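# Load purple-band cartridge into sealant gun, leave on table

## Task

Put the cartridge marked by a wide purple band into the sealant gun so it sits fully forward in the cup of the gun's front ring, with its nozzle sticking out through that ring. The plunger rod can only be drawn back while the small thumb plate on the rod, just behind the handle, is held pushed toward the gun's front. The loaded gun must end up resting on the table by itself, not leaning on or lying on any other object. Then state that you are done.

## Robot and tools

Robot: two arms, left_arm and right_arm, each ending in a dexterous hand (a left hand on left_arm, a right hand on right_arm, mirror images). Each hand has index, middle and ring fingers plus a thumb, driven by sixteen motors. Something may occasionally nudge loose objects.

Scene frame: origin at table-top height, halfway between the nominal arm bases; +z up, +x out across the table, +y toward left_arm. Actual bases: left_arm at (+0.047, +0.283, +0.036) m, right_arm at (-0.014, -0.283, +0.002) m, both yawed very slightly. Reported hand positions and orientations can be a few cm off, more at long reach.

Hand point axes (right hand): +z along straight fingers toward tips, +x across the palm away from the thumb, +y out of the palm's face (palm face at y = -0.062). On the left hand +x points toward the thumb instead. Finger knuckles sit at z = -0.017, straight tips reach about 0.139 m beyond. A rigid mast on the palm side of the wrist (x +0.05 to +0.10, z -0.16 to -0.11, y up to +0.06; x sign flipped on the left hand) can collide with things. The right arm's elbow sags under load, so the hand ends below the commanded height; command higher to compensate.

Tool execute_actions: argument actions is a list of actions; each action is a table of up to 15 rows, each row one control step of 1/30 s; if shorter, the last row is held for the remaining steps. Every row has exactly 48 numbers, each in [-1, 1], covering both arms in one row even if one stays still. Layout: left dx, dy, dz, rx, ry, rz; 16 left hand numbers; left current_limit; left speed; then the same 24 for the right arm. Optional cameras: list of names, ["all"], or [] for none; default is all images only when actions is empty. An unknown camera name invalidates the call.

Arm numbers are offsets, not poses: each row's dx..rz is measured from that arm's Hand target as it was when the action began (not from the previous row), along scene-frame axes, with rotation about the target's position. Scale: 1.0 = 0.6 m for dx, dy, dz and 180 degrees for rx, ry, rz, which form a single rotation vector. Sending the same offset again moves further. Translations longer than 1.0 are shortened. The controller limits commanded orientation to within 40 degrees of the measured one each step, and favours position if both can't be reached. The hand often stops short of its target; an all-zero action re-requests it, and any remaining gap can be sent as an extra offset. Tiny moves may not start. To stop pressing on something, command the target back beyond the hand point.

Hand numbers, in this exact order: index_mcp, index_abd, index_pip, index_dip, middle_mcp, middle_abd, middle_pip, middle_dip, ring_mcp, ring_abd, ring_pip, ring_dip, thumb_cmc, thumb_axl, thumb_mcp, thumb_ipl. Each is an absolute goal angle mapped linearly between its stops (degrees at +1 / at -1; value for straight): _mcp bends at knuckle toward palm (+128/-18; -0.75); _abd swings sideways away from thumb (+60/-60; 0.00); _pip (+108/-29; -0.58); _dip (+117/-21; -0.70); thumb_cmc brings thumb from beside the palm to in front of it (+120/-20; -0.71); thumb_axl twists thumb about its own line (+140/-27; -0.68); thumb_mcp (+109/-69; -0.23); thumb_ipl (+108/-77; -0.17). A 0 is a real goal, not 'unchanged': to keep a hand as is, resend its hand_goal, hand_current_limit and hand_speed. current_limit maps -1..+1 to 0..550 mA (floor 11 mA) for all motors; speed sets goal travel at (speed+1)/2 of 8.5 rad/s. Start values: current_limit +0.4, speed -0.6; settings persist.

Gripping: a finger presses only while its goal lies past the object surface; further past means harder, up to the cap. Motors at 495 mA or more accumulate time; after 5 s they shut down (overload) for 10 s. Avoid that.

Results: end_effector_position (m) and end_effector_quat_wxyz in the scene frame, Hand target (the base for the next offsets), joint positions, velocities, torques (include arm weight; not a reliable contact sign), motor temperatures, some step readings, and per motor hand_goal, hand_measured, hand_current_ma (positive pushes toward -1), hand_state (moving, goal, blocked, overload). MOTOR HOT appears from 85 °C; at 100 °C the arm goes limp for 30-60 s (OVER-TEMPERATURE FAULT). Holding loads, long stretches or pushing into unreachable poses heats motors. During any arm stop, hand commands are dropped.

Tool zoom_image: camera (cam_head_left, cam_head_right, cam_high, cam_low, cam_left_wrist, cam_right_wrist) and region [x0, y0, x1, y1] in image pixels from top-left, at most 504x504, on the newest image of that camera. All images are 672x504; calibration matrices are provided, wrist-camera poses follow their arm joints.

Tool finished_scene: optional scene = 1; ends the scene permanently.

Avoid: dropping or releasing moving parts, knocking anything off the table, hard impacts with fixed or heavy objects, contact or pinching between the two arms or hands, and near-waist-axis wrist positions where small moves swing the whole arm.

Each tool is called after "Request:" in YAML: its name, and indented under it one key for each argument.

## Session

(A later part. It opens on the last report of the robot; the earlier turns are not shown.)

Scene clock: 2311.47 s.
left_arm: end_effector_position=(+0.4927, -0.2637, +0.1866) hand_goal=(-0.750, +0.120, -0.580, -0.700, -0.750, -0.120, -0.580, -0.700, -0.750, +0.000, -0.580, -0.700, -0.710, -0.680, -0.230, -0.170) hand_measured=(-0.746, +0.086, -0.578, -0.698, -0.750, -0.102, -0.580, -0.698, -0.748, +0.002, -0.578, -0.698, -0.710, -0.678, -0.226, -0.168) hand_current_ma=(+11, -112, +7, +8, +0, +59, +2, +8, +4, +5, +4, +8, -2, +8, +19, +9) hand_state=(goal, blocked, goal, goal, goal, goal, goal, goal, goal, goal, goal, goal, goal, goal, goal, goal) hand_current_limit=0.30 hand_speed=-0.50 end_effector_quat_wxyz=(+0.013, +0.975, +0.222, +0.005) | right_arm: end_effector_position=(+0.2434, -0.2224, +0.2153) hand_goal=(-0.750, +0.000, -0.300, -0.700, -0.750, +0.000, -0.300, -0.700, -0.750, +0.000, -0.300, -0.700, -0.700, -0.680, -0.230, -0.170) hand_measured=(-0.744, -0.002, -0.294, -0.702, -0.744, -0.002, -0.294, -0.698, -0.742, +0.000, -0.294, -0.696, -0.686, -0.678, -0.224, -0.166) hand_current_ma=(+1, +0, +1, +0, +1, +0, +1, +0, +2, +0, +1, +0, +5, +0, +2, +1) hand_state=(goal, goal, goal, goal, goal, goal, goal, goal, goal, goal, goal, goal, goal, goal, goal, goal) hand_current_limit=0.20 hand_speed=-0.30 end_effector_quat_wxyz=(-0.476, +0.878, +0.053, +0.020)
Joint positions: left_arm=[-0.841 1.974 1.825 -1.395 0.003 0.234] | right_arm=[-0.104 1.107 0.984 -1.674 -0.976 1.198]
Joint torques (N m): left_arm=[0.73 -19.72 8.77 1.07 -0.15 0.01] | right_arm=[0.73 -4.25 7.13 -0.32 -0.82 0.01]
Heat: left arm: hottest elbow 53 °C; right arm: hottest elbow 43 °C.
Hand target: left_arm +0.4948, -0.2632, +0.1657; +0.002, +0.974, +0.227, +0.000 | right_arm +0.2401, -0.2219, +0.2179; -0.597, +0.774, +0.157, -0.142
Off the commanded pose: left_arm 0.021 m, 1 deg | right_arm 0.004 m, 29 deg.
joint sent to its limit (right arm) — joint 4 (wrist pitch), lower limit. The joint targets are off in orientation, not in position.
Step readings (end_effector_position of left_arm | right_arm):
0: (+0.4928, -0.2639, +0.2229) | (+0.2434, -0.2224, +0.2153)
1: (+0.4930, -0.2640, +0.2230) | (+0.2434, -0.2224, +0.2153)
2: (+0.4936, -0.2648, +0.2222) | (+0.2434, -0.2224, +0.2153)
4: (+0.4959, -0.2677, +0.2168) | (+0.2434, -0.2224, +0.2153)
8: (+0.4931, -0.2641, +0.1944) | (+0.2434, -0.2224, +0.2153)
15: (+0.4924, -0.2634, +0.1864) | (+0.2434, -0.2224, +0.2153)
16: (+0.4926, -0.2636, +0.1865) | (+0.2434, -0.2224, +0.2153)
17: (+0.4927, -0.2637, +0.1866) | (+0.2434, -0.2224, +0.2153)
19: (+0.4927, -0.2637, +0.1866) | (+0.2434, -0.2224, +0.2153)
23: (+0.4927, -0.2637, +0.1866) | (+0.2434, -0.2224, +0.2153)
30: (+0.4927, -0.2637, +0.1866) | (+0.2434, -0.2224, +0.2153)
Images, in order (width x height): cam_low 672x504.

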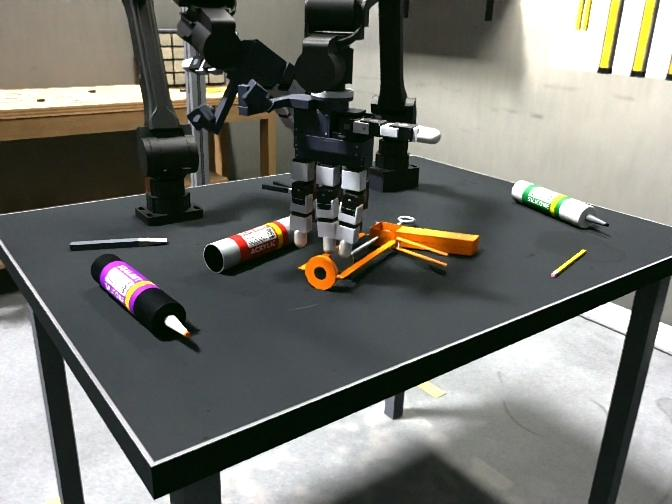

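Request:
execute_actions:
  actions:
    - [[0,0,-0.05,0,0,0,-0.75,0.12,-0.58,-0.7,-0.75,-0.12,-0.58,-0.7,-0.75,0,-0.58,-0.7,-0.71,-0.68,-0.23,-0.17,0.3,-0.5,0,0,0,0,0,0,-0.75,0,-0.3,-0.7,-0.75,0,-0.3,-0.7,-0.75,0,-0.3,-0.7,-0.7,-0.68,-0.23,-0.17,0.2,-0.3]]
    - [[0,0,0,0,0,0,-0.75,0.12,-0.58,-0.7,-0.75,-0.12,-0.58,-0.7,-0.75,0,-0.58,-0.7,-0.71,-0.68,-0.23,-0.17,0.3,-0.5,0,0,0,0,0,0,-0.75,0,-0.3,-0.7,-0.75,0,-0.3,-0.7,-0.75,0,-0.3,-0.7,-0.7,-0.68,-0.23,-0.17,0.2,-0.3]]
  cameras: ["cam_low","cam_high"]

Request:
zoom_image:
  camera: "cam_low"
  region: [280, 200, 420, 310]

Request:
zoom_image:
  camera: "cam_high"
  region: [220, 270, 320, 370]

Scene clock: 2327.57 s.
left_arm: end_effector_position=(+0.4938, -0.2652, +0.1680) hand_goal=(-0.750, +0.120, -0.580, -0.700, -0.750, -0.120, -0.580, -0.700, -0.750, +0.000, -0.580, -0.700, -0.710, -0.680, -0.230, -0.170) hand_measured=(-0.746, +0.090, -0.578, -0.698, -0.750, -0.100, -0.580, -0.698, -0.748, +0.002, -0.578, -0.698, -0.710, -0.678, -0.226, -0.168) hand_current_ma=(+10, -102, +7, +7, +0, +64, +2, +8, +4, +5, +4, +8, -2, +8, +19, +9) hand_state=(goal, blocked, goal, goal, goal, goal, goal, goal, goal, goal, goal, goal, goal, goal, goal, goal) hand_current_limit=0.30 hand_speed=-0.50 end_effector_quat_wxyz=(+0.021, +0.975, +0.222, +0.008) | right_arm: end_effector_position=(+0.2434, -0.2224, +0.2153) hand_goal=(-0.750, +0.000, -0.300, -0.700, -0.750, +0.000, -0.300, -0.700, -0.750, +0.000, -0.300, -0.700, -0.700, -0.680, -0.230, -0.170) hand_measured=(-0.744, -0.002, -0.294, -0.702, -0.744, -0.002, -0.294, -0.698, -0.742, +0.000, -0.294, -0.696, -0.686, -0.678, -0.224, -0.166) hand_current_ma=(+1, +0, +1, +0, +1, +0, +1, +0, +2, +0, +1, +0, +5, +0, +2, +1) hand_state=(goal, goal, goal, goal, goal, goal, goal, goal, goal, goal, goal, goal, goal, goal, goal, goal) hand_current_limit=0.20 hand_speed=-0.30 end_effector_quat_wxyz=(-0.476, +0.878, +0.053, +0.020)
Joint positions: left_arm=[-0.841 1.977 1.776 -1.326 0.004 0.234] | right_arm=[-0.104 1.107 0.984 -1.674 -0.976 1.198]
Joint torques (N m): left_arm=[1.03 -18.61 8.09 1.13 -0.18 0.04] | right_arm=[0.79 -4.25 7.13 -0.32 -0.83 0.02]
Heat: left arm: hottest elbow 53 °C; right arm: hottest elbow 43 °C.
Hand target: left_arm +0.4949, -0.2633, +0.1358; +0.002, +0.974, +0.227, +0.000 | right_arm +0.2401, -0.2219, +0.2179; -0.597, +0.774, +0.157, -0.142
Off the commanded pose: left_arm 0.032 m, 2 deg | right_arm 0.004 m, 29 deg.
joint sent to its limit (right arm) — joint 4 (wrist pitch), lower limit. The joint targets are off in orientation, not in position.
Step readings (end_effector_position of left_arm | right_arm):
0: (+0.4927, -0.2637, +0.1866) | (+0.2434, -0.2224, +0.2153)
1: (+0.4928, -0.2639, +0.1867) | (+0.2434, -0.2224, +0.2153)
2: (+0.4932, -0.2643, +0.1859) | (+0.2434, -0.2224, +0.2153)
4: (+0.4945, -0.2659, +0.1826) | (+0.2434, -0.2224, +0.2153)
8: (+0.4931, -0.2642, +0.1710) | (+0.2434, -0.2224, +0.2153)
15: (+0.4937, -0.2650, +0.1679) | (+0.2434, -0.2224, +0.2153)
16: (+0.4938, -0.2651, +0.1679) | (+0.2434, -0.2224, +0.2153)
17: (+0.4938, -0.2652, +0.1680) | (+0.2434, -0.2224, +0.2153)
19: (+0.4938, -0.2652, +0.1680) | (+0.2434, -0.2224, +0.2153)
23: (+0.4938, -0.2652, +0.1680) | (+0.2434, -0.2224, +0.2153)
30: (+0.4938, -0.2652, +0.1680) | (+0.2434, -0.2224, +0.2153)
Images, in order (width x height): cam_high 672x504, cam_low 672x504.

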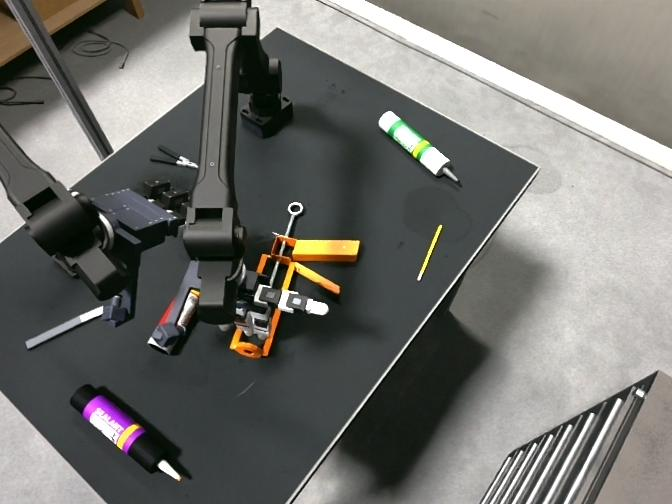

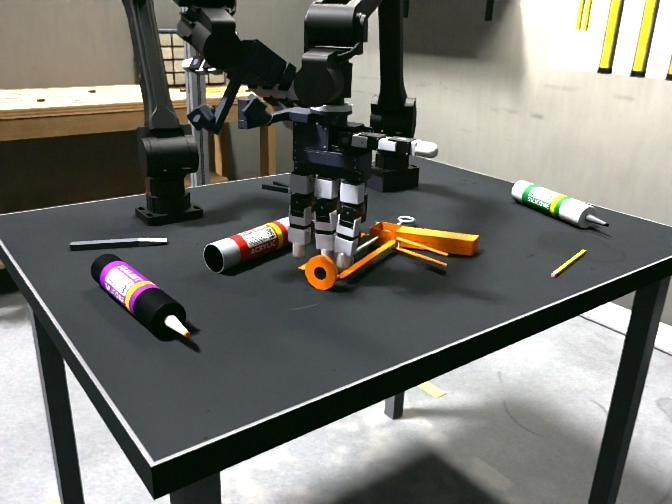

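Scaled by 3.600 from the camera's 672x504 image, which has a finer 960x720 frame.

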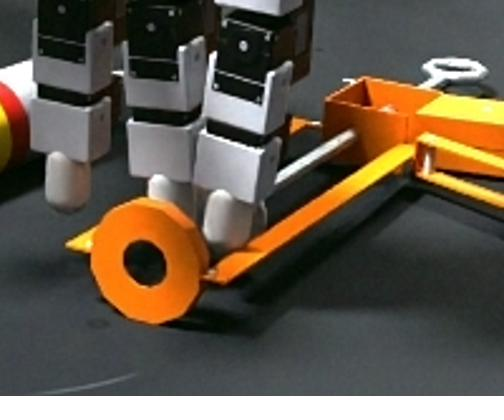

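Scaled by 5.040 from the camera's 672x504 image, which has a finer 960x720 frame.

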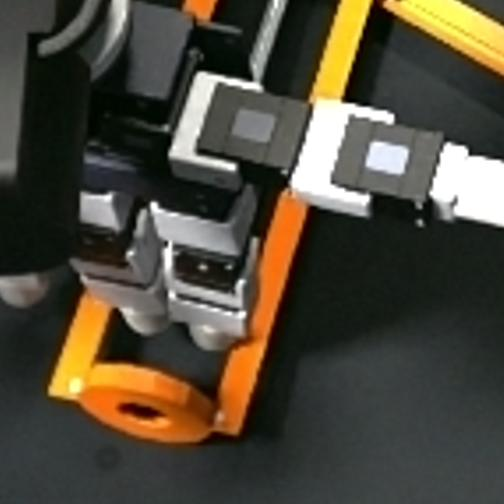

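Request:
execute_actions:
  actions:
    - [[-0.012,-0.006,0.02,0,0,0,-0.75,0.14,-0.58,-0.7,-0.75,-0.14,-0.58,-0.7,-0.75,0,-0.58,-0.7,-0.71,-0.68,-0.23,-0.17,0.5,-0.5,0,0,0,0,0,0,-0.75,0,-0.3,-0.7,-0.75,0,-0.3,-0.7,-0.75,0,-0.3,-0.7,-0.7,-0.68,-0.23,-0.17,0.2,-0.3]]
    - [[0,0,-0.06,0,0,0,-0.75,0.14,-0.58,-0.7,-0.75,-0.14,-0.58,-0.7,-0.75,0,-0.58,-0.7,-0.71,-0.68,-0.23,-0.17,0.5,-0.5,0,0,0,0,0,0,-0.75,0,-0.3,-0.7,-0.75,0,-0.3,-0.7,-0.75,0,-0.3,-0.7,-0.7,-0.68,-0.23,-0.17,0.2,-0.3]]
  cameras: ["cam_low","cam_high"]

Request:
zoom_image:
  camera: "cam_low"
  region: [280, 200, 420, 310]

Request:
zoom_image:
  camera: "cam_high"
  region: [220, 270, 320, 370]

Scene clock: 2338.37 s.
left_arm: end_effector_position=(+0.4915, -0.2645, +0.1450) hand_goal=(-0.750, +0.140, -0.580, -0.700, -0.750, -0.140, -0.580, -0.700, -0.750, +0.000, -0.580, -0.700, -0.710, -0.680, -0.230, -0.170) hand_measured=(-0.748, +0.092, -0.578, -0.698, -0.750, -0.100, -0.580, -0.698, -0.748, +0.002, -0.578, -0.698, -0.710, -0.678, -0.226, -0.168) hand_current_ma=(+7, -166, +5, +5, -2, +136, +1, +7, +4, +5, +4, +8, -2, +8, +19, +9) hand_state=(goal, blocked, goal, goal, goal, blocked, goal, goal, goal, goal, goal, goal, goal, goal, goal, goal) hand_current_limit=0.50 hand_speed=-0.50 end_effector_quat_wxyz=(+0.020, +0.974, +0.226, +0.007) | right_arm: end_effector_position=(+0.2434, -0.2224, +0.2153) hand_goal=(-0.750, +0.000, -0.300, -0.700, -0.750, +0.000, -0.300, -0.700, -0.750, +0.000, -0.300, -0.700, -0.700, -0.680, -0.230, -0.170) hand_measured=(-0.744, -0.002, -0.294, -0.702, -0.744, -0.002, -0.294, -0.698, -0.742, +0.000, -0.294, -0.696, -0.686, -0.678, -0.224, -0.166) hand_current_ma=(+1, +0, +1, +0, +1, +0, +1, +0, +2, +0, +1, +0, +5, +0, +2, +1) hand_state=(goal, goal, goal, goal, goal, goal, goal, goal, goal, goal, goal, goal, goal, goal, goal, goal) hand_current_limit=0.20 hand_speed=-0.30 end_effector_quat_wxyz=(-0.476, +0.878, +0.053, +0.020)
Joint positions: left_arm=[-0.844 1.987 1.732 -1.273 0.005 0.224] | right_arm=[-0.104 1.107 0.984 -1.674 -0.976 1.198]
Joint torques (N m): left_arm=[-0.44 -18.96 8.12 1.31 -0.27 0] | right_arm=[0.73 -4.31 7.15 -0.34 -0.82 0.02]
Heat: left arm: hottest elbow 52 °C; right arm: hottest elbow 43 °C.
Hand target: left_arm +0.4877, -0.2668, +0.1118; +0.002, +0.974, +0.228, +0.000 | right_arm +0.2401, -0.2219, +0.2179; -0.597, +0.774, +0.157, -0.142
Off the commanded pose: left_arm 0.033 m, 2 deg | right_arm 0.004 m, 29 deg.
joint sent to its limit (right arm) — joint 4 (wrist pitch), lower limit. The joint targets are off in orientation, not in position.
Step readings (end_effector_position of left_arm | right_arm):
0: (+0.4938, -0.2652, +0.1680) | (+0.2434, -0.2224, +0.2153)
1: (+0.4938, -0.2652, +0.1680) | (+0.2434, -0.2224, +0.2153)
2: (+0.4938, -0.2651, +0.1680) | (+0.2434, -0.2224, +0.2153)
4: (+0.4940, -0.2650, +0.1680) | (+0.2434, -0.2224, +0.2153)
8: (+0.4938, -0.2643, +0.1677) | (+0.2434, -0.2224, +0.2153)
15: (+0.4935, -0.2636, +0.1674) | (+0.2434, -0.2224, +0.2153)
16: (+0.4935, -0.2635, +0.1674) | (+0.2434, -0.2224, +0.2153)
17: (+0.4935, -0.2636, +0.1670) | (+0.2434, -0.2224, +0.2153)
19: (+0.4941, -0.2645, +0.1643) | (+0.2434, -0.2224, +0.2153)
23: (+0.4922, -0.2649, +0.1541) | (+0.2434, -0.2224, +0.2153)
30: (+0.4915, -0.2645, +0.1450) | (+0.2434, -0.2224, +0.2153)
Images, in order (width x height): cam_high 672x504, cam_low 672x504.

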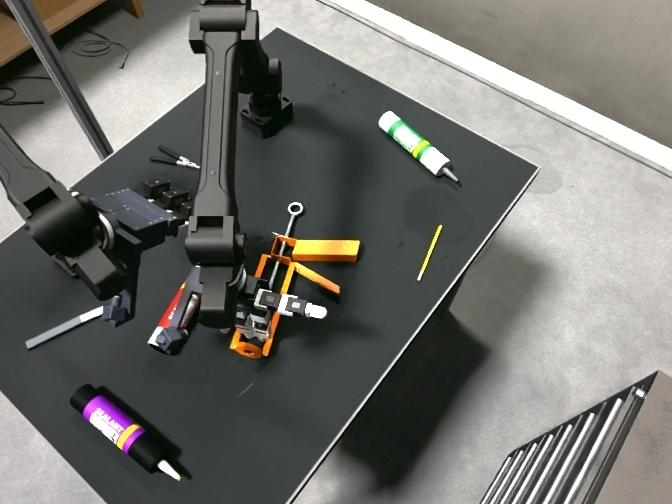

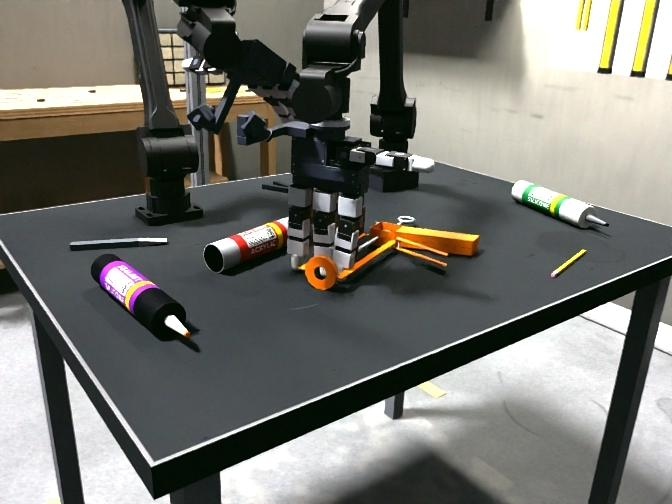

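Scaled by 3.600 from the camera's 672x504 image, which has a finer 960x720 frame.

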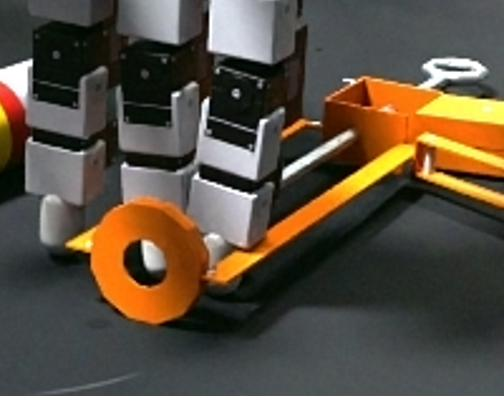

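Scaled by 5.040 from the camera's 672x504 image, which has a finer 960x720 frame.

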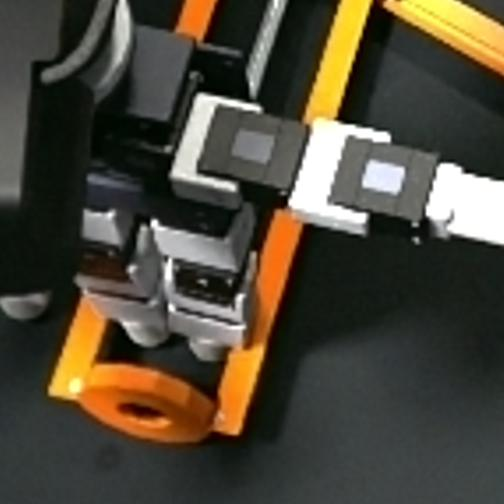

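Request:
execute_actions:
  actions:
    - [[0,0,0,0,0,0,-0.75,0.14,-0.58,-0.7,-0.75,-0.14,-0.58,-0.7,-0.75,0,-0.58,-0.7,-0.71,-0.68,-0.23,-0.17,0.5,-0.5,0.04,0.14,-0.03,0,0,0,-0.75,0,-0.5,-0.7,-0.75,0,-0.5,-0.7,-0.75,0,-0.5,-0.7,-0.3,0.0,-0.23,-0.17,0.4,-0.3]]
    - [[0,0,0,0,0,0,-0.75,0.14,-0.58,-0.7,-0.75,-0.14,-0.58,-0.7,-0.75,0,-0.58,-0.7,-0.71,-0.68,-0.23,-0.17,0.5,-0.5,0.04,0.14,-0.02,0.047,-0.03,0.023,-0.75,0,-0.5,-0.7,-0.75,0,-0.5,-0.7,-0.75,0,-0.5,-0.7,0.0,0.4,-0.23,-0.17,0.4,-0.3]]
  cameras: ["cam_head_right","cam_high"]

Scene clock: 2457.67 s.
left_arm: end_effector_position=(+0.4916, -0.2645, +0.1450) hand_goal=(-0.750, +0.140, -0.580, -0.700, -0.750, -0.140, -0.580, -0.700, -0.750, +0.000, -0.580, -0.700, -0.710, -0.680, -0.230, -0.170) hand_measured=(-0.748, +0.092, -0.578, -0.698, -0.750, -0.100, -0.580, -0.698, -0.748, +0.002, -0.578, -0.698, -0.710, -0.678, -0.226, -0.168) hand_current_ma=(+7, -166, +5, +5, -2, +136, +1, +7, +4, +5, +4, +8, -2, +8, +19, +9) hand_state=(goal, blocked, goal, goal, goal, blocked, goal, goal, goal, goal, goal, goal, goal, goal, goal, goal) hand_current_limit=0.50 hand_speed=-0.50 end_effector_quat_wxyz=(+0.020, +0.974, +0.226, +0.007) | right_arm: end_effector_position=(+0.2673, -0.1410, +0.2019) hand_goal=(-0.750, +0.000, -0.500, -0.700, -0.750, +0.000, -0.500, -0.700, -0.750, +0.000, -0.500, -0.700, +0.000, +0.400, -0.230, -0.170) hand_measured=(-0.742, -0.002, -0.494, -0.702, -0.742, -0.002, -0.494, -0.698, -0.742, +0.000, -0.492, -0.696, +0.002, +0.398, -0.224, -0.168) hand_current_ma=(+2, +0, +1, +0, +2, +0, +1, +0, +2, +0, +1, +0, +0, +0, +1, +0) hand_state=(goal, goal, goal, goal, goal, goal, goal, goal, goal, goal, goal, goal, goal, goal, goal, goal) hand_current_limit=0.40 hand_speed=-0.30 end_effector_quat_wxyz=(-0.543, +0.832, +0.107, +0.040)
Joint positions: left_arm=[-0.844 1.987 1.732 -1.273 0.006 0.222] | right_arm=[0.098 1.117 0.917 -1.334 -1.15 1.408]
Joint torques (N m): left_arm=[0.15 -18.84 8.24 1.28 -0.27 -0.05] | right_arm=[1.03 -4.78 7.47 0.68 -1.12 -0.01]
Motor temperatures (°C): left_arm=[27 35 46 27 28 28] | right_arm=[27 32 43 29 31 28]
Heat: left arm: hottest elbow 46 °C; right arm: hottest elbow 43 °C.
Hand target: left_arm +0.4877, -0.2668, +0.1118; +0.002, +0.974, +0.228, +0.000 | right_arm +0.2674, -0.1379, +0.2035; -0.538, +0.835, +0.105, +0.048
Off the commanded pose: left_arm 0.034 m, 2 deg | right_arm 0.004 m, 1 deg.
led back after a hold (right arm): the arm was led back toward your command in small steps, so it may still be short of it.
Step readings (end_effector_position of left_arm | right_arm):
0: (+0.4915, -0.2645, +0.1450) | (+0.2434, -0.2224, +0.2153)
1: (+0.4915, -0.2645, +0.1450) | (+0.2434, -0.2219, +0.2154)
2: (+0.4915, -0.2645, +0.1450) | (+0.2436, -0.2175, +0.2161) HELD (not all sent) right_arm
4: (+0.4915, -0.2645, +0.1450) | (+0.2435, -0.2128, +0.2154) HELD (not all sent) right_arm
8: (+0.4915, -0.2645, +0.1450) | (+0.2423, -0.2150, +0.2131) HELD (not all sent) right_arm
15: (+0.4915, -0.2645, +0.1450) | (+0.2429, -0.2187, +0.2127) HELD (not all sent) right_arm
16: (+0.4915, -0.2645, +0.1450) | (+0.2429, -0.2189, +0.2127)
17: (+0.4915, -0.2645, +0.1450) | (+0.2429, -0.2188, +0.2127)
19: (+0.4915, -0.2645, +0.1450) | (+0.2450, -0.2153, +0.2128)
23: (+0.4915, -0.2645, +0.1450) | (+0.2536, -0.1889, +0.2119)
30: (+0.4915, -0.2645, +0.1450) | (+0.2616, -0.1446, +0.2044)
HELD (not all sent) right_arm: steps 2 to 15.
pose unreachable (right arm): on one or more control steps of this call, first in action 0 (counted from 0), this arm could not follow its commanded pose, so it was not sent that pose on those steps. It may still have moved: this result reports where it is.
cause: moving toward the commanded pose would bring a part of the arm too close to another arm (a part of this arm just beyond joint 4 (wrist pitch) and a part of the left arm just beyond its joint 4 (wrist pitch), at the place that arm is still heading or pushing toward).
Images, in order (width x height): cam_head_right 672x504, cam_high 672x504.

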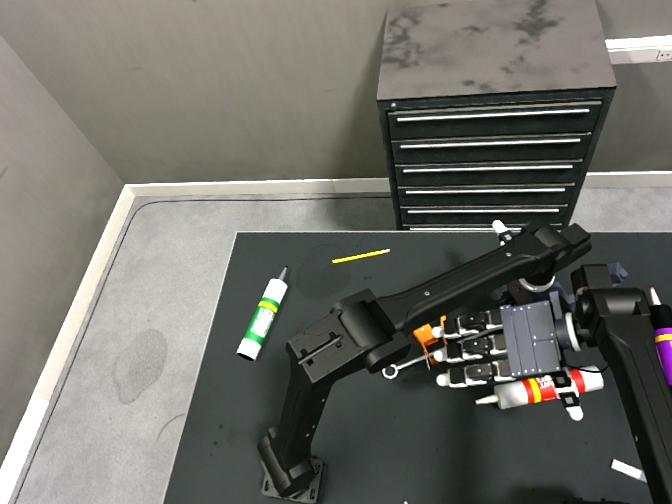

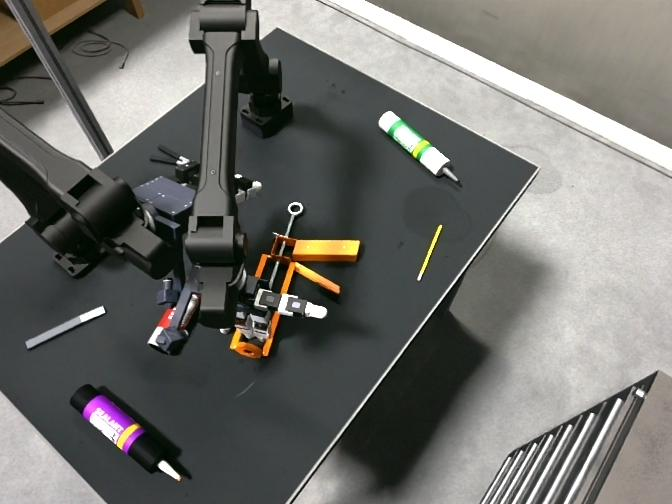

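Request:
execute_actions:
  actions:
    - [[0,0,0,0,0,0,-0.75,0.14,-0.58,-0.7,-0.75,-0.14,-0.58,-0.7,-0.75,0,-0.58,-0.7,-0.71,-0.68,-0.23,-0.17,0.5,-0.5,0.015,0.12,-0.01,0,0,0,-0.75,0,-0.5,-0.7,-0.75,0,-0.5,-0.7,-0.75,0,-0.5,-0.7,0.0,0.4,-0.23,-0.17,0.4,-0.3]]
    - [[0,0,0,0,0,0,-0.75,0.14,-0.58,-0.7,-0.75,-0.14,-0.58,-0.7,-0.75,0,-0.58,-0.7,-0.71,-0.68,-0.23,-0.17,0.5,-0.5,0.015,0.12,-0.01,0.0766,-0.0122,0.0946,-0.75,0,-0.5,-0.7,-0.75,0,-0.5,-0.7,-0.75,0,-0.5,-0.7,0.214,0.4,-0.23,-0.17,0.4,-0.3]]
    - [[0,0,0,0,0,0,-0.75,0.14,-0.58,-0.7,-0.75,-0.14,-0.58,-0.7,-0.75,0,-0.58,-0.7,-0.71,-0.68,-0.23,-0.17,0.5,-0.5,0.015,0.1,-0.01,0.0766,-0.0122,0.0946,-0.75,0,-0.5,-0.7,-0.75,0,-0.5,-0.7,-0.75,0,-0.5,-0.7,0.214,0.4,-0.23,-0.17,0.4,-0.3]]
  cameras: ["cam_head_right","cam_high"]

Scene clock: 2480.50 s.
left_arm: end_effector_position=(+0.4916, -0.2645, +0.1450) hand_goal=(-0.750, +0.140, -0.580, -0.700, -0.750, -0.140, -0.580, -0.700, -0.750, +0.000, -0.580, -0.700, -0.710, -0.680, -0.230, -0.170) hand_measured=(-0.748, +0.092, -0.578, -0.698, -0.750, -0.100, -0.580, -0.698, -0.748, +0.002, -0.578, -0.698, -0.710, -0.678, -0.226, -0.168) hand_current_ma=(+7, -166, +5, +5, -2, +136, +1, +7, +4, +5, +4, +8, -2, +8, +19, +9) hand_state=(goal, blocked, goal, goal, goal, blocked, goal, goal, goal, goal, goal, goal, goal, goal, goal, goal) hand_current_limit=0.50 hand_speed=-0.50 end_effector_quat_wxyz=(+0.020, +0.974, +0.226, +0.007) | right_arm: end_effector_position=(+0.2673, -0.1410, +0.2019) hand_goal=(-0.750, +0.000, -0.500, -0.700, -0.750, +0.000, -0.500, -0.700, -0.750, +0.000, -0.500, -0.700, +0.214, +0.400, -0.230, -0.170) hand_measured=(-0.742, -0.002, -0.494, -0.702, -0.742, -0.002, -0.494, -0.698, -0.742, +0.000, -0.492, -0.696, +0.214, +0.398, -0.226, -0.168) hand_current_ma=(+2, +0, +1, +0, +2, +0, +1, +0, +2, +0, +1, +0, +0, +0, +1, +0) hand_state=(goal, goal, goal, goal, goal, goal, goal, goal, goal, goal, goal, goal, goal, goal, goal, goal) hand_current_limit=0.40 hand_speed=-0.30 end_effector_quat_wxyz=(-0.543, +0.832, +0.107, +0.040)
Joint positions: left_arm=[-0.844 1.987 1.732 -1.273 0.006 0.222] | right_arm=[0.098 1.117 0.917 -1.334 -1.15 1.408]
Joint torques (N m): left_arm=[0.03 -18.73 8.09 1.22 -0.28 -0.07] | right_arm=[0.26 -4.19 7.39 0.32 -1.05 -0.14]
Heat: left arm: hottest elbow 45 °C; right arm: hottest elbow 43 °C.
Hand target: left_arm +0.4877, -0.2668, +0.1118; +0.002, +0.974, +0.228, +0.000 | right_arm +0.2673, -0.1410, +0.2019; -0.543, +0.832, +0.107, +0.040 (last step not sent: back at the drive's target)
Off the commanded pose: left_arm 0.034 m, 2 deg | right_arm 0.061 m, 22 deg.
Step readings (end_effector_position of left_arm | right_arm):
0: (+0.4916, -0.2645, +0.1450) | (+0.2673, -0.1410, +0.2019)
1: (+0.4916, -0.2645, +0.1450) | (+0.2673, -0.1410, +0.2019) HELD (not all sent) right_arm
2: (+0.4916, -0.2645, +0.1450) | (+0.2673, -0.1410, +0.2019) HELD (not all sent) right_arm
4: (+0.4916, -0.2645, +0.1450) | (+0.2673, -0.1410, +0.2019) HELD (not all sent) right_arm
8: (+0.4916, -0.2645, +0.1450) | (+0.2673, -0.1410, +0.2019) HELD (not all sent) right_arm
15: (+0.4916, -0.2645, +0.1450) | (+0.2673, -0.1410, +0.2019) HELD (not all sent) right_arm
16: (+0.4916, -0.2645, +0.1450) | (+0.2673, -0.1410, +0.2019) HELD (not all sent) right_arm
17: (+0.4916, -0.2645, +0.1450) | (+0.2673, -0.1410, +0.2019) HELD (not all sent) right_arm
19: (+0.4916, -0.2645, +0.1450) | (+0.2673, -0.1410, +0.2019) HELD (not all sent) right_arm
23: (+0.4916, -0.2645, +0.1450) | (+0.2673, -0.1410, +0.2019) HELD (not all sent) right_arm
30: (+0.4916, -0.2645, +0.1450) | (+0.2673, -0.1410, +0.2019) HELD (not all sent) right_arm
31: (+0.4916, -0.2645, +0.1450) | (+0.2673, -0.1410, +0.2019) HELD (not all sent) right_arm
32: (+0.4916, -0.2645, +0.1450) | (+0.2673, -0.1410, +0.2019) HELD (not all sent) right_arm
34: (+0.4916, -0.2645, +0.1450) | (+0.2673, -0.1410, +0.2019) HELD (not all sent) right_arm
38: (+0.4916, -0.2645, +0.1450) | (+0.2673, -0.1410, +0.2019) HELD (not all sent) right_arm
45: (+0.4916, -0.2645, +0.1450) | (+0.2673, -0.1410, +0.2019) HELD (not all sent) right_arm
HELD (not all sent) right_arm: steps 1 to 45.
pose unreachable (right arm): on one or more control steps of this call, first in action 0 (counted from 0), this arm could not follow its commanded pose, so it was not sent that pose on those steps. It may still have moved: this result reports where it is.
cause: moving toward the commanded pose would bring a part of the arm too close to another arm (a part of this arm just beyond joint 4 (wrist pitch) and a part of the left arm just beyond its joint 3 (elbow), 30 mm apart when this arm was first held).
Images, in order (width x height): cam_head_right 672x504, cam_high 672x504.

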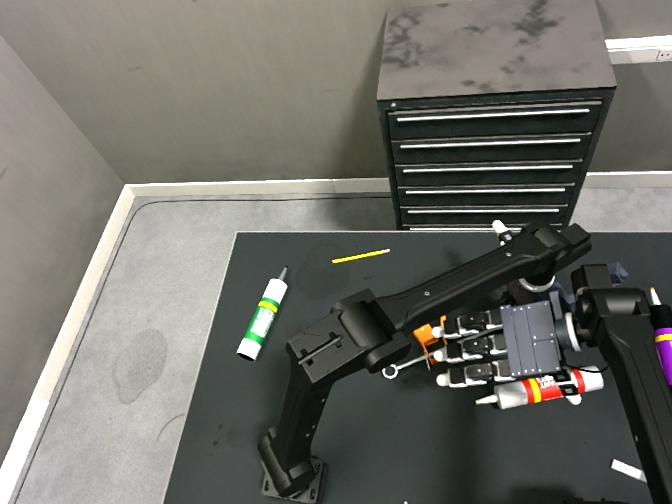

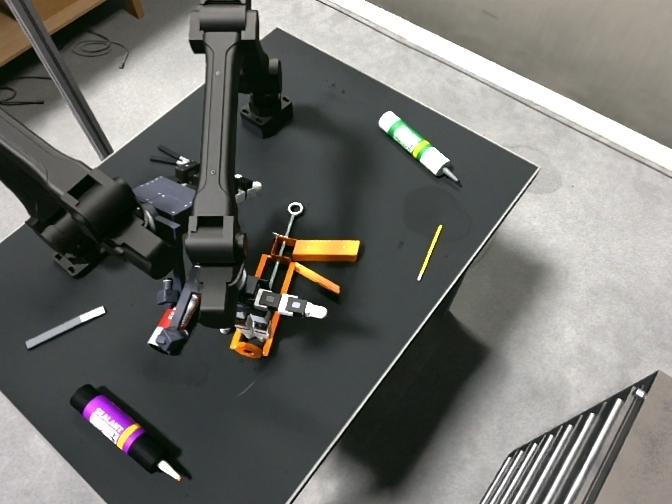

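Request:
execute_actions:
  actions:
    - [[0,0,0,0,0,0,-0.75,0.14,-0.58,-0.7,-0.75,-0.14,-0.58,-0.7,-0.75,0,-0.58,-0.7,-0.71,-0.68,-0.23,-0.17,0.5,-0.5,0,0,-0.12,0,0,0,-0.75,0,-0.5,-0.7,-0.75,0,-0.5,-0.7,-0.75,0,-0.5,-0.7,-0.3,0.4,-0.23,-0.17,0.4,-0.3]]
    - [[0,0,0,0,0,0,-0.75,0.14,-0.58,-0.7,-0.75,-0.14,-0.58,-0.7,-0.75,0,-0.58,-0.7,-0.71,-0.68,-0.23,-0.17,0.5,-0.5,0.015,0.1,0,0,0,0,-0.75,0,-0.5,-0.7,-0.75,0,-0.5,-0.7,-0.75,0,-0.5,-0.7,-0.3,0.4,-0.23,-0.17,0.4,-0.3]]
  cameras: ["cam_head_right","cam_low"]

Scene clock: 2492.37 s.
left_arm: end_effector_position=(+0.4916, -0.2645, +0.1450) hand_goal=(-0.750, +0.140, -0.580, -0.700, -0.750, -0.140, -0.580, -0.700, -0.750, +0.000, -0.580, -0.700, -0.710, -0.680, -0.230, -0.170) hand_measured=(-0.748, +0.092, -0.578, -0.698, -0.750, -0.100, -0.580, -0.698, -0.748, +0.002, -0.578, -0.698, -0.710, -0.678, -0.226, -0.168) hand_current_ma=(+7, -166, +5, +5, -2, +136, +1, +7, +4, +5, +4, +8, -2, +8, +19, +9) hand_state=(goal, blocked, goal, goal, goal, blocked, goal, goal, goal, goal, goal, goal, goal, goal, goal, goal) hand_current_limit=0.50 hand_speed=-0.50 end_effector_quat_wxyz=(+0.020, +0.974, +0.226, +0.007) | right_arm: end_effector_position=(+0.2497, -0.1422, +0.1535) hand_goal=(-0.750, +0.000, -0.500, -0.700, -0.750, +0.000, -0.500, -0.700, -0.750, +0.000, -0.500, -0.700, -0.300, +0.400, -0.230, -0.170) hand_measured=(-0.740, -0.002, -0.494, -0.702, -0.740, -0.002, -0.494, -0.698, -0.740, +0.000, -0.494, -0.696, -0.286, +0.398, -0.226, -0.168) hand_current_ma=(+3, +0, +1, +0, +3, +0, +1, +0, +3, +0, +1, +0, +5, +0, +1, +0) hand_state=(goal, goal, goal, goal, goal, goal, goal, goal, goal, goal, goal, goal, goal, goal, goal, goal) hand_current_limit=0.40 hand_speed=-0.30 end_effector_quat_wxyz=(-0.544, +0.833, +0.099, +0.022)
Joint positions: left_arm=[-0.844 1.987 1.732 -1.273 0.006 0.222] | right_arm=[0.098 1.136 0.798 -1.25 -1.151 1.393]
Joint torques (N m): left_arm=[0.56 -18.26 8.13 1.28 -0.28 -0.04] | right_arm=[0.26 -4.19 10.14 0.2 -1.06 -0.11]
Heat: left arm: hottest elbow 45 °C; right arm: hottest elbow 44 °C.
Hand target: left_arm +0.4877, -0.2668, +0.1118; +0.002, +0.974, +0.228, +0.000 | right_arm +0.2646, -0.1411, +0.1690; -0.543, +0.832, +0.111, +0.041 (last step not sent: back at the drive's target)
Off the commanded pose: left_arm 0.034 m, 2 deg | right_arm 0.068 m, 3 deg.
Step readings (end_effector_position of left_arm | right_arm):
0: (+0.4916, -0.2645, +0.1450) | (+0.2673, -0.1410, +0.2019)
1: (+0.4916, -0.2645, +0.1450) | (+0.2669, -0.1410, +0.2012)
2: (+0.4916, -0.2645, +0.1450) | (+0.2672, -0.1407, +0.1984)
4: (+0.4916, -0.2645, +0.1450) | (+0.2655, -0.1405, +0.1838)
6: (+0.4916, -0.2645, +0.1450) | (+0.2584, -0.1411, +0.1627) HELD (not all sent) right_arm
8: (+0.4916, -0.2645, +0.1450) | (+0.2516, -0.1423, +0.1501) HELD (not all sent) right_arm
15: (+0.4916, -0.2645, +0.1450) | (+0.2505, -0.1421, +0.1532) HELD (not all sent) right_arm
16: (+0.4916, -0.2645, +0.1450) | (+0.2503, -0.1422, +0.1534) HELD (not all sent) right_arm
17: (+0.4916, -0.2645, +0.1450) | (+0.2502, -0.1422, +0.1535) HELD (not all sent) right_arm
19: (+0.4916, -0.2645, +0.1450) | (+0.2499, -0.1422, +0.1535) HELD (not all sent) right_arm
23: (+0.4916, -0.2645, +0.1450) | (+0.2498, -0.1422, +0.1535) HELD (not all sent) right_arm
30: (+0.4916, -0.2645, +0.1450) | (+0.2497, -0.1422, +0.1535) HELD (not all sent) right_arm
HELD (not all sent) right_arm: steps 6 to 30.
pose unreachable (right arm): on one or more control steps of this call, first in action 0 (counted from 0), this arm could not follow its commanded pose, so it was not sent that pose on those steps. It may still have moved: this result reports where it is.
cause: moving toward the commanded pose would bring a part of the arm too close to another arm (a part of this arm just beyond joint 4 (wrist pitch) and a part of the left arm just beyond its joint 6 (wrist roll), 37 mm apart when this arm was first held).
Images, in order (width x height): cam_head_right 672x504, cam_low 672x504.

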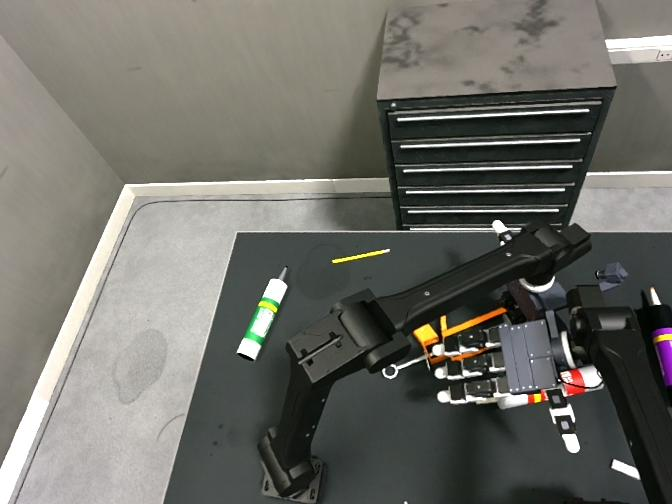

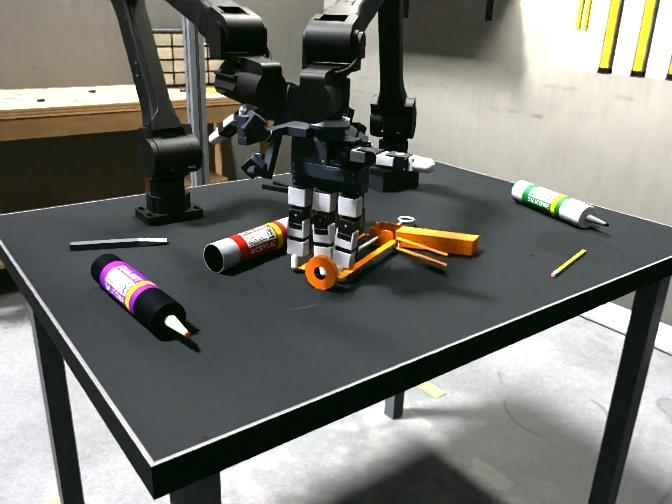

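Request:
execute_actions:
  actions:
    - [[0,0,0.15,0,0,0,-0.75,0.14,-0.58,-0.7,-0.75,-0.14,-0.58,-0.7,-0.75,0,-0.58,-0.7,-0.71,-0.68,-0.23,-0.17,0.5,-0.5,0,0,0,0,0,0,-0.75,0,-0.5,-0.7,-0.75,0,-0.5,-0.7,-0.75,0,-0.5,-0.7,-0.3,0.4,-0.23,-0.17,0.4,-0.3]]
    - [[0.02,-0.04,0.15,0,0,0,-0.75,0.14,-0.58,-0.7,-0.75,-0.14,-0.58,-0.7,-0.75,0,-0.58,-0.7,-0.71,-0.68,-0.23,-0.17,0.3,-0.5,0,0,0,0,0,0,-0.75,0,-0.5,-0.7,-0.75,0,-0.5,-0.7,-0.75,0,-0.5,-0.7,-0.3,0.4,-0.23,-0.17,0.4,-0.3]]
    - [[0,0,0,0,0,0,-0.75,0.14,-0.58,-0.7,-0.75,-0.14,-0.58,-0.7,-0.75,0,-0.58,-0.7,-0.71,-0.68,-0.23,-0.17,0.3,-0.5,0.015,0.1,0,0,0,0,-0.75,0,-0.5,-0.7,-0.75,0,-0.5,-0.7,-0.75,0,-0.5,-0.7,-0.3,0.4,-0.23,-0.17,0.4,-0.3]]
    - [[0,0,0,0,0,0,-0.75,0.14,-0.58,-0.7,-0.75,-0.14,-0.58,-0.7,-0.75,0,-0.58,-0.7,-0.71,-0.68,-0.23,-0.17,0.3,-0.5,0.015,0.12,0,0.0766,-0.0122,0.0946,-0.75,0,-0.5,-0.7,-0.75,0,-0.5,-0.7,-0.75,0,-0.5,-0.7,0.214,0.4,-0.23,-0.17,0.4,-0.3]]
  cameras: ["cam_head_right","cam_high"]

Scene clock: 2507.37 s.
left_arm: end_effector_position=(+0.4914, -0.2646, +0.1450) hand_goal=(-0.750, +0.140, -0.580, -0.700, -0.750, -0.140, -0.580, -0.700, -0.750, +0.000, -0.580, -0.700, -0.710, -0.680, -0.230, -0.170) hand_measured=(-0.748, +0.092, -0.578, -0.698, -0.750, -0.100, -0.580, -0.698, -0.748, +0.002, -0.578, -0.698, -0.710, -0.678, -0.226, -0.168) hand_current_ma=(+7, -166, +5, +5, -2, +136, +1, +7, +4, +5, +4, +8, -2, +8, +19, +9) hand_state=(goal, blocked, goal, goal, goal, blocked, goal, goal, goal, goal, goal, goal, goal, goal, goal, goal) hand_current_limit=0.30 hand_speed=-0.50 end_effector_quat_wxyz=(+0.021, +0.974, +0.226, +0.006) | right_arm: end_effector_position=(+0.2497, -0.1422, +0.1535) hand_goal=(-0.750, +0.000, -0.500, -0.700, -0.750, +0.000, -0.500, -0.700, -0.750, +0.000, -0.500, -0.700, +0.214, +0.400, -0.230, -0.170) hand_measured=(-0.740, -0.002, -0.494, -0.702, -0.740, -0.002, -0.494, -0.698, -0.740, +0.000, -0.494, -0.696, +0.214, +0.398, -0.226, -0.168) hand_current_ma=(+3, +0, +1, +0, +3, +0, +1, +0, +3, +0, +1, +0, +0, +0, +0, +0) hand_state=(goal, goal, goal, goal, goal, goal, goal, goal, goal, goal, goal, goal, goal, goal, goal, goal) hand_current_limit=0.40 hand_speed=-0.30 end_effector_quat_wxyz=(-0.544, +0.833, +0.099, +0.022)
Joint positions: left_arm=[-0.844 1.987 1.732 -1.273 0.007 0.222] | right_arm=[0.098 1.136 0.798 -1.25 -1.151 1.393]
Joint torques (N m): left_arm=[0.97 -22.07 9.07 0.58 -0.12 0.08] | right_arm=[0.26 -4.07 7.06 0.24 -1.05 -0.14]
Heat: left arm: hottest elbow 45 °C; right arm: hottest elbow 46 °C.
Hand target: left_arm +0.4915, -0.2646, +0.1450; +0.021, +0.974, +0.226, +0.006 | right_arm +0.2497, -0.1422, +0.1535; -0.544, +0.833, +0.099, +0.022 (last step not sent: back at the drive's target)
Off the commanded pose: left_arm 0.000 m, 0 deg | right_arm 0.073 m, 22 deg.
Step readings (end_effector_position of left_arm | right_arm):
0: (+0.4916, -0.2645, +0.1450) | (+0.2497, -0.1422, +0.1535)
1: (+0.4916, -0.2645, +0.1450) | (+0.2497, -0.1422, +0.1535) HELD (not all sent) left_arm
2: (+0.4916, -0.2645, +0.1450) | (+0.2497, -0.1422, +0.1535) HELD (not all sent) left_arm
4: (+0.4915, -0.2645, +0.1450) | (+0.2497, -0.1422, +0.1535) HELD (not all sent) left_arm
8: (+0.4915, -0.2646, +0.1450) | (+0.2497, -0.1422, +0.1535) HELD (not all sent) left_arm
15: (+0.4914, -0.2646, +0.1450) | (+0.2497, -0.1422, +0.1535) HELD (not all sent) left_arm
16: (+0.4914, -0.2646, +0.1450) | (+0.2497, -0.1422, +0.1535) HELD (not all sent) left_arm
17: (+0.4914, -0.2646, +0.1450) | (+0.2497, -0.1422, +0.1535) HELD (not all sent) left_arm
19: (+0.4914, -0.2646, +0.1450) | (+0.2497, -0.1422, +0.1535) HELD (not all sent) left_arm
23: (+0.4914, -0.2646, +0.1450) | (+0.2497, -0.1422, +0.1535) HELD (not all sent) left_arm
30: (+0.4914, -0.2646, +0.1450) | (+0.2497, -0.1422, +0.1535) HELD (not all sent) left_arm
31: (+0.4914, -0.2646, +0.1450) | (+0.2497, -0.1422, +0.1535) HELD (not all sent) right_arm
32: (+0.4914, -0.2646, +0.1450) | (+0.2497, -0.1422, +0.1535) HELD (not all sent) right_arm
34: (+0.4914, -0.2646, +0.1450) | (+0.2497, -0.1422, +0.1535) HELD (not all sent) right_arm
38: (+0.4914, -0.2646, +0.1450) | (+0.2497, -0.1422, +0.1535) HELD (not all sent) right_arm
45: (+0.4914, -0.2646, +0.1450) | (+0.2497, -0.1422, +0.1535) HELD (not all sent) right_arm
46: (+0.4914, -0.2646, +0.1450) | (+0.2497, -0.1422, +0.1535) HELD (not all sent) right_arm
47: (+0.4914, -0.2646, +0.1450) | (+0.2497, -0.1422, +0.1535) HELD (not all sent) right_arm
49: (+0.4914, -0.2646, +0.1450) | (+0.2497, -0.1422, +0.1535) HELD (not all sent) right_arm
53: (+0.4914, -0.2646, +0.1450) | (+0.2497, -0.1422, +0.1535) HELD (not all sent) right_arm
60: (+0.4914, -0.2646, +0.1450) | (+0.2497, -0.1422, +0.1535) HELD (not all sent) right_arm
HELD (not all sent) left_arm: steps 1 to 30.
HELD (not all sent) right_arm: steps 31 to 60.
pose unreachable (left arm): on one or more control steps of this call, first in action 0 (counted from 0), this arm could not follow its commanded pose, so it was not sent that pose on those steps. It may still have moved: this result reports where it is.
cause: moving toward the commanded pose would bring a part of the arm too close to another arm (a part of this arm just beyond joint 6 (wrist roll) and a part of the right arm just beyond its joint 4 (wrist pitch), 16 mm apart when this arm was first held).
pose unreachable (right arm): on one or more control steps of this call, first in action 2 (counted from 0), this arm could not follow its commanded pose, so it was not sent that pose on those steps. It may still have moved: this result reports where it is.
cause: moving toward the commanded pose would bring a part of the arm too close to another arm (a part of this arm just beyond joint 4 (wrist pitch) and a part of the left arm just beyond its joint 3 (elbow), 49 mm apart when this arm was first held).
Images, in order (width x height): cam_head_right 672x504, cam_high 672x504.

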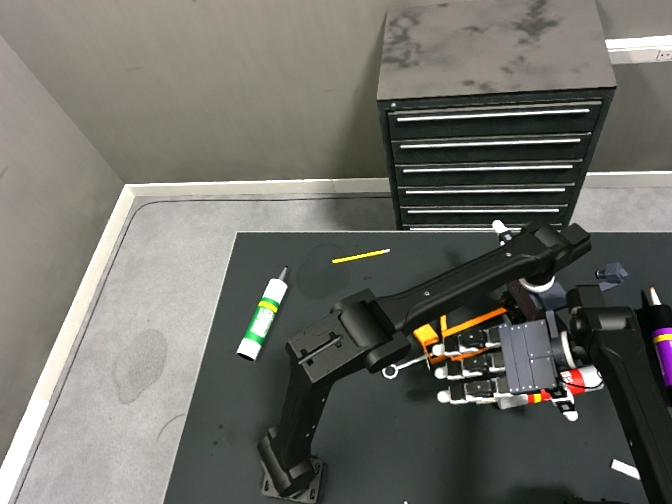

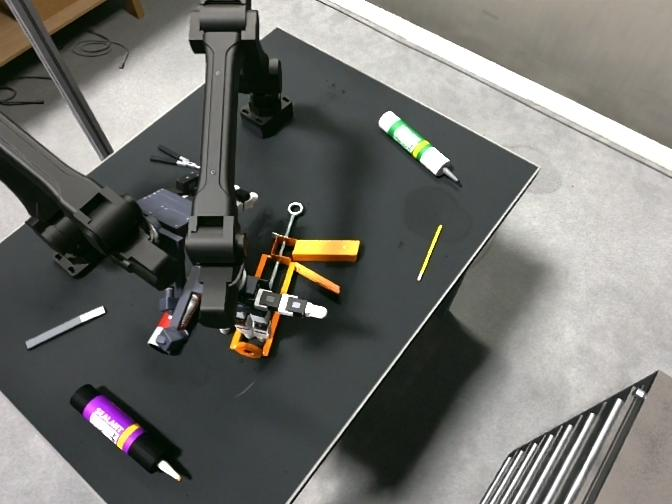

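Request:
execute_actions:
  actions:
    - [[0,0,0,0,0,0,-0.75,0.14,-0.58,-0.7,-0.75,-0.14,-0.58,-0.7,-0.75,0,-0.58,-0.7,-0.71,-0.68,-0.23,-0.17,0.3,-0.5,-0.12,-0.05,0,0,0,0,-0.75,0,-0.5,-0.7,-0.75,0,-0.5,-0.7,-0.75,0,-0.5,-0.7,-0.3,0.4,-0.23,-0.17,0.4,-0.3]]
    - [[0.01,-0.02,0.18,0,0,0,-0.75,0.14,-0.58,-0.7,-0.75,-0.14,-0.58,-0.7,-0.75,0,-0.58,-0.7,-0.71,-0.68,-0.23,-0.17,0.3,-0.5,0,0,0,0,0,0,-0.75,0,-0.5,-0.7,-0.75,0,-0.5,-0.7,-0.75,0,-0.5,-0.7,-0.3,0.4,-0.23,-0.17,0.4,-0.3]]
    - [[0.02,-0.04,0.15,0,0,0,-0.75,0.14,-0.58,-0.7,-0.75,-0.14,-0.58,-0.7,-0.75,0,-0.58,-0.7,-0.71,-0.68,-0.23,-0.17,0.3,-0.5,0,0,0,0,0,0,-0.75,0,-0.5,-0.7,-0.75,0,-0.5,-0.7,-0.75,0,-0.5,-0.7,-0.3,0.4,-0.23,-0.17,0.4,-0.3]]

Scene clock: 2517.80 s.
left_arm: end_effector_position=(+0.5082, -0.2851, +0.3506) hand_goal=(-0.750, +0.140, -0.580, -0.700, -0.750, -0.140, -0.580, -0.700, -0.750, +0.000, -0.580, -0.700, -0.710, -0.680, -0.230, -0.170) hand_measured=(-0.746, +0.092, -0.576, -0.698, -0.748, -0.100, -0.578, -0.698, -0.750, +0.002, -0.578, -0.698, -0.710, -0.678, -0.226, -0.168) hand_current_ma=(+10, -166, +9, +5, +7, +136, +7, +5, +3, +5, +4, +8, -2, +8, +19, +9) hand_state=(goal, blocked, goal, goal, goal, blocked, goal, goal, goal, goal, goal, goal, goal, goal, goal, goal) hand_current_limit=0.30 hand_speed=-0.50 end_effector_quat_wxyz=(+0.070, +0.971, +0.226, +0.030) | right_arm: end_effector_position=(+0.1703, -0.1701, +0.1479) hand_goal=(-0.750, +0.000, -0.500, -0.700, -0.750, +0.000, -0.500, -0.700, -0.750, +0.000, -0.500, -0.700, -0.300, +0.400, -0.230, -0.170) hand_measured=(-0.740, -0.002, -0.494, -0.702, -0.740, -0.002, -0.494, -0.698, -0.740, +0.000, -0.494, -0.696, -0.288, +0.398, -0.226, -0.168) hand_current_ma=(+3, +0, +1, +0, +3, +0, +1, +0, +3, +0, +1, +0, +4, +0, +0, +0) hand_state=(goal, goal, goal, goal, goal, goal, goal, goal, goal, goal, goal, goal, goal, goal, goal, goal) hand_current_limit=0.40 hand_speed=-0.30 end_effector_quat_wxyz=(-0.544, +0.833, +0.098, +0.016)
Joint positions: left_arm=[-0.844 1.988 2.244 -1.673 0.007 0.222] | right_arm=[-0.01 0.96 0.662 -1.546 -1.133 1.123]
Joint torques (N m): left_arm=[-0.44 -18.84 13.63 0.58 -0.22 -0.02] | right_arm=[-0.5 -0.85 8.38 -0.53 -1.01 -0.22]
Heat: left arm: hottest elbow 46 °C; right arm: hottest elbow 45 °C.
Hand target: left_arm +0.5095, -0.3005, +0.3433; +0.021, +0.974, +0.226, +0.006 | right_arm +0.1777, -0.1722, +0.1535; -0.544, +0.833, +0.099, +0.022
Off the commanded pose: left_arm 0.017 m, 6 deg | right_arm 0.010 m, 1 deg.
joint sent to its limit (left arm) — joint 4 (wrist pitch), lower limit. The joint targets are off in orientation, not in position.
Step readings (end_effector_position of left_arm | right_arm):
0: (+0.4914, -0.2646, +0.1450) | (+0.2497, -0.1422, +0.1535)
1: (+0.4914, -0.2646, +0.1450) | (+0.2492, -0.1422, +0.1530)
2: (+0.4914, -0.2646, +0.1450) | (+0.2461, -0.1427, +0.1518)
4: (+0.4914, -0.2646, +0.1450) | (+0.2287, -0.1472, +0.1469)
8: (+0.4914, -0.2646, +0.1450) | (+0.1870, -0.1581, +0.1411)
15: (+0.4914, -0.2646, +0.1450) | (+0.1719, -0.1675, +0.1486)
16: (+0.4913, -0.2644, +0.1449) | (+0.1712, -0.1681, +0.1489)
17: (+0.4895, -0.2622, +0.1452) | (+0.1709, -0.1687, +0.1490)
19: (+0.4858, -0.2577, +0.1514) | (+0.1700, -0.1693, +0.1492)
23: (+0.4862, -0.2582, +0.1864) | (+0.1694, -0.1697, +0.1487)
30: (+0.4933, -0.2671, +0.2417) | (+0.1698, -0.1700, +0.1480)
31: (+0.4937, -0.2675, +0.2450) | (+0.1698, -0.1700, +0.1480)
32: (+0.4935, -0.2673, +0.2512) | (+0.1699, -0.1700, +0.1480)
34: (+0.4940, -0.2679, +0.2635) | (+0.1700, -0.1701, +0.1479)
38: (+0.5019, -0.2777, +0.3145) | (+0.1701, -0.1701, +0.1479)
45: (+0.5081, -0.2852, +0.3559) | (+0.1702, -0.1701, +0.1479)

Request:
execute_actions:
  actions:
    - [[0,0,0,0,0,0,-0.75,0.14,-0.58,-0.7,-0.75,-0.14,-0.58,-0.7,-0.75,0,-0.58,-0.7,-0.71,-0.68,-0.23,-0.17,0.3,-0.5,0.07,0.2,0,0,0,0,-0.75,0,-0.5,-0.7,-0.75,0,-0.5,-0.7,-0.75,0,-0.5,-0.7,-0.3,0.4,-0.23,-0.17,0.4,-0.3]]
    - [[0,0,0,0,0,0,-0.75,0.14,-0.58,-0.7,-0.75,-0.14,-0.58,-0.7,-0.75,0,-0.58,-0.7,-0.71,-0.68,-0.23,-0.17,0.3,-0.5,0.08,0.15,0,0.0766,-0.0122,0.0946,-0.75,0,-0.5,-0.7,-0.75,0,-0.5,-0.7,-0.75,0,-0.5,-0.7,0.0,0.4,-0.23,-0.17,0.4,-0.3]]
    - [[0,0,0,0,0,0,-0.75,0.14,-0.58,-0.7,-0.75,-0.14,-0.58,-0.7,-0.75,0,-0.58,-0.7,-0.71,-0.68,-0.23,-0.17,0.3,-0.5,0.04,0.1,0,0.0766,-0.0122,0.0946,-0.75,0,-0.5,-0.7,-0.75,0,-0.5,-0.7,-0.75,0,-0.5,-0.7,0.214,0.4,-0.23,-0.17,0.4,-0.3]]
  cameras: ["cam_head_right","cam_high"]

Scene clock: 2530.47 s.
left_arm: end_effector_position=(+0.5082, -0.2851, +0.3506) hand_goal=(-0.750, +0.140, -0.580, -0.700, -0.750, -0.140, -0.580, -0.700, -0.750, +0.000, -0.580, -0.700, -0.710, -0.680, -0.230, -0.170) hand_measured=(-0.746, +0.092, -0.576, -0.698, -0.748, -0.100, -0.578, -0.698, -0.750, +0.002, -0.578, -0.698, -0.710, -0.678, -0.226, -0.168) hand_current_ma=(+10, -166, +9, +5, +7, +136, +7, +5, +3, +5, +4, +8, -2, +8, +19, +9) hand_state=(goal, blocked, goal, goal, goal, blocked, goal, goal, goal, goal, goal, goal, goal, goal, goal, goal) hand_current_limit=0.30 hand_speed=-0.50 end_effector_quat_wxyz=(+0.070, +0.971, +0.226, +0.030) | right_arm: end_effector_position=(+0.2792, +0.0872, +0.1430) hand_goal=(-0.750, +0.000, -0.500, -0.700, -0.750, +0.000, -0.500, -0.700, -0.750, +0.000, -0.500, -0.700, +0.214, +0.400, -0.230, -0.170) hand_measured=(-0.738, -0.002, -0.494, -0.702, -0.736, -0.002, -0.494, -0.698, -0.738, +0.000, -0.494, -0.696, +0.214, +0.398, -0.228, -0.168) hand_current_ma=(+4, +0, +1, +0, +5, +0, +1, +0, +4, +0, +1, +0, +0, +0, +0, +0) hand_state=(goal, goal, goal, goal, goal, goal, goal, goal, goal, goal, goal, goal, goal, goal, goal, goal) hand_current_limit=0.40 hand_speed=-0.30 end_effector_quat_wxyz=(+0.701, -0.644, -0.301, +0.061)
Joint positions: left_arm=[-0.844 1.988 2.244 -1.673 0.007 0.222] | right_arm=[0.557 1.562 0.978 -0.621 -1.56 1.587]
Joint torques (N m): left_arm=[-0.15 -19.43 13.64 0.53 -0.18 -0.01] | right_arm=[0.79 -8.53 9.46 0.96 -1.31 -0.3]
Heat: left arm: hottest elbow 48 °C; right arm: hottest elbow 44 °C.
Hand target: left_arm +0.5095, -0.3006, +0.3433; +0.021, +0.974, +0.226, +0.006 | right_arm +0.2917, +0.0979, +0.1535; +0.703, -0.615, -0.349, +0.083
Off the commanded pose: left_arm 0.017 m, 6 deg | right_arm 0.020 m, 7 deg.
joint sent to its limit (left arm) — joint 4 (wrist pitch), lower limit. The joint targets are off in orientation, not in position.
joint sent to its limit (right arm) — joint 5 (wrist yaw), lower limit. The joint targets are off in orientation, not in position.
Step readings (end_effector_position of left_arm | right_arm):
0: (+0.5082, -0.2851, +0.3506) | (+0.1703, -0.1701, +0.1479)
1: (+0.5082, -0.2851, +0.3506) | (+0.1706, -0.1696, +0.1481)
2: (+0.5082, -0.2851, +0.3506) | (+0.1730, -0.1645, +0.1499)
4: (+0.5082, -0.2851, +0.3506) | (+0.1802, -0.1426, +0.1548)
8: (+0.5082, -0.2851, +0.3506) | (+0.1870, -0.0967, +0.1563)
15: (+0.5082, -0.2851, +0.3506) | (+0.2059, -0.0643, +0.1414)
16: (+0.5082, -0.2851, +0.3506) | (+0.2084, -0.0623, +0.1409)
17: (+0.5082, -0.2851, +0.3506) | (+0.2095, -0.0569, +0.1428)
19: (+0.5082, -0.2851, +0.3506) | (+0.2173, -0.0381, +0.1505)
23: (+0.5082, -0.2851, +0.3506) | (+0.2419, +0.0015, +0.1535)
30: (+0.5082, -0.2851, +0.3506) | (+0.2542, +0.0262, +0.1413)
31: (+0.5082, -0.2851, +0.3506) | (+0.2557, +0.0274, +0.1421)
32: (+0.5082, -0.2851, +0.3506) | (+0.2550, +0.0314, +0.1460)
34: (+0.5082, -0.2851, +0.3506) | (+0.2563, +0.0446, +0.1556)
38: (+0.5082, -0.2851, +0.3506) | (+0.2730, +0.0704, +0.1515)
45: (+0.5082, -0.2851, +0.3506) | (+0.2743, +0.0833, +0.1373)
Images, in order (width x height): cam_head_right 672x504, cam_high 672x504.

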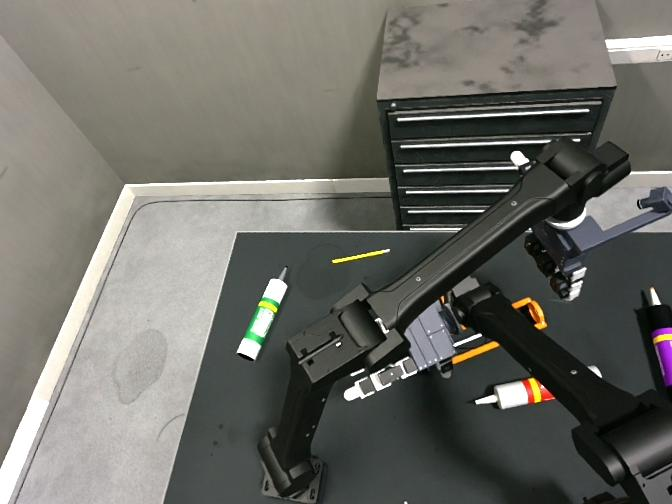

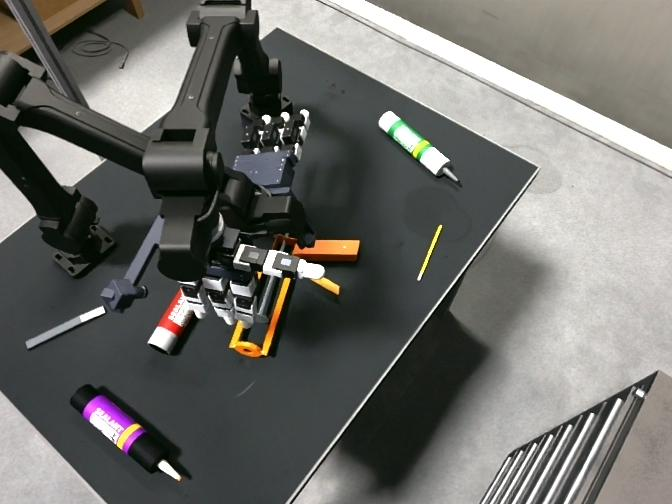

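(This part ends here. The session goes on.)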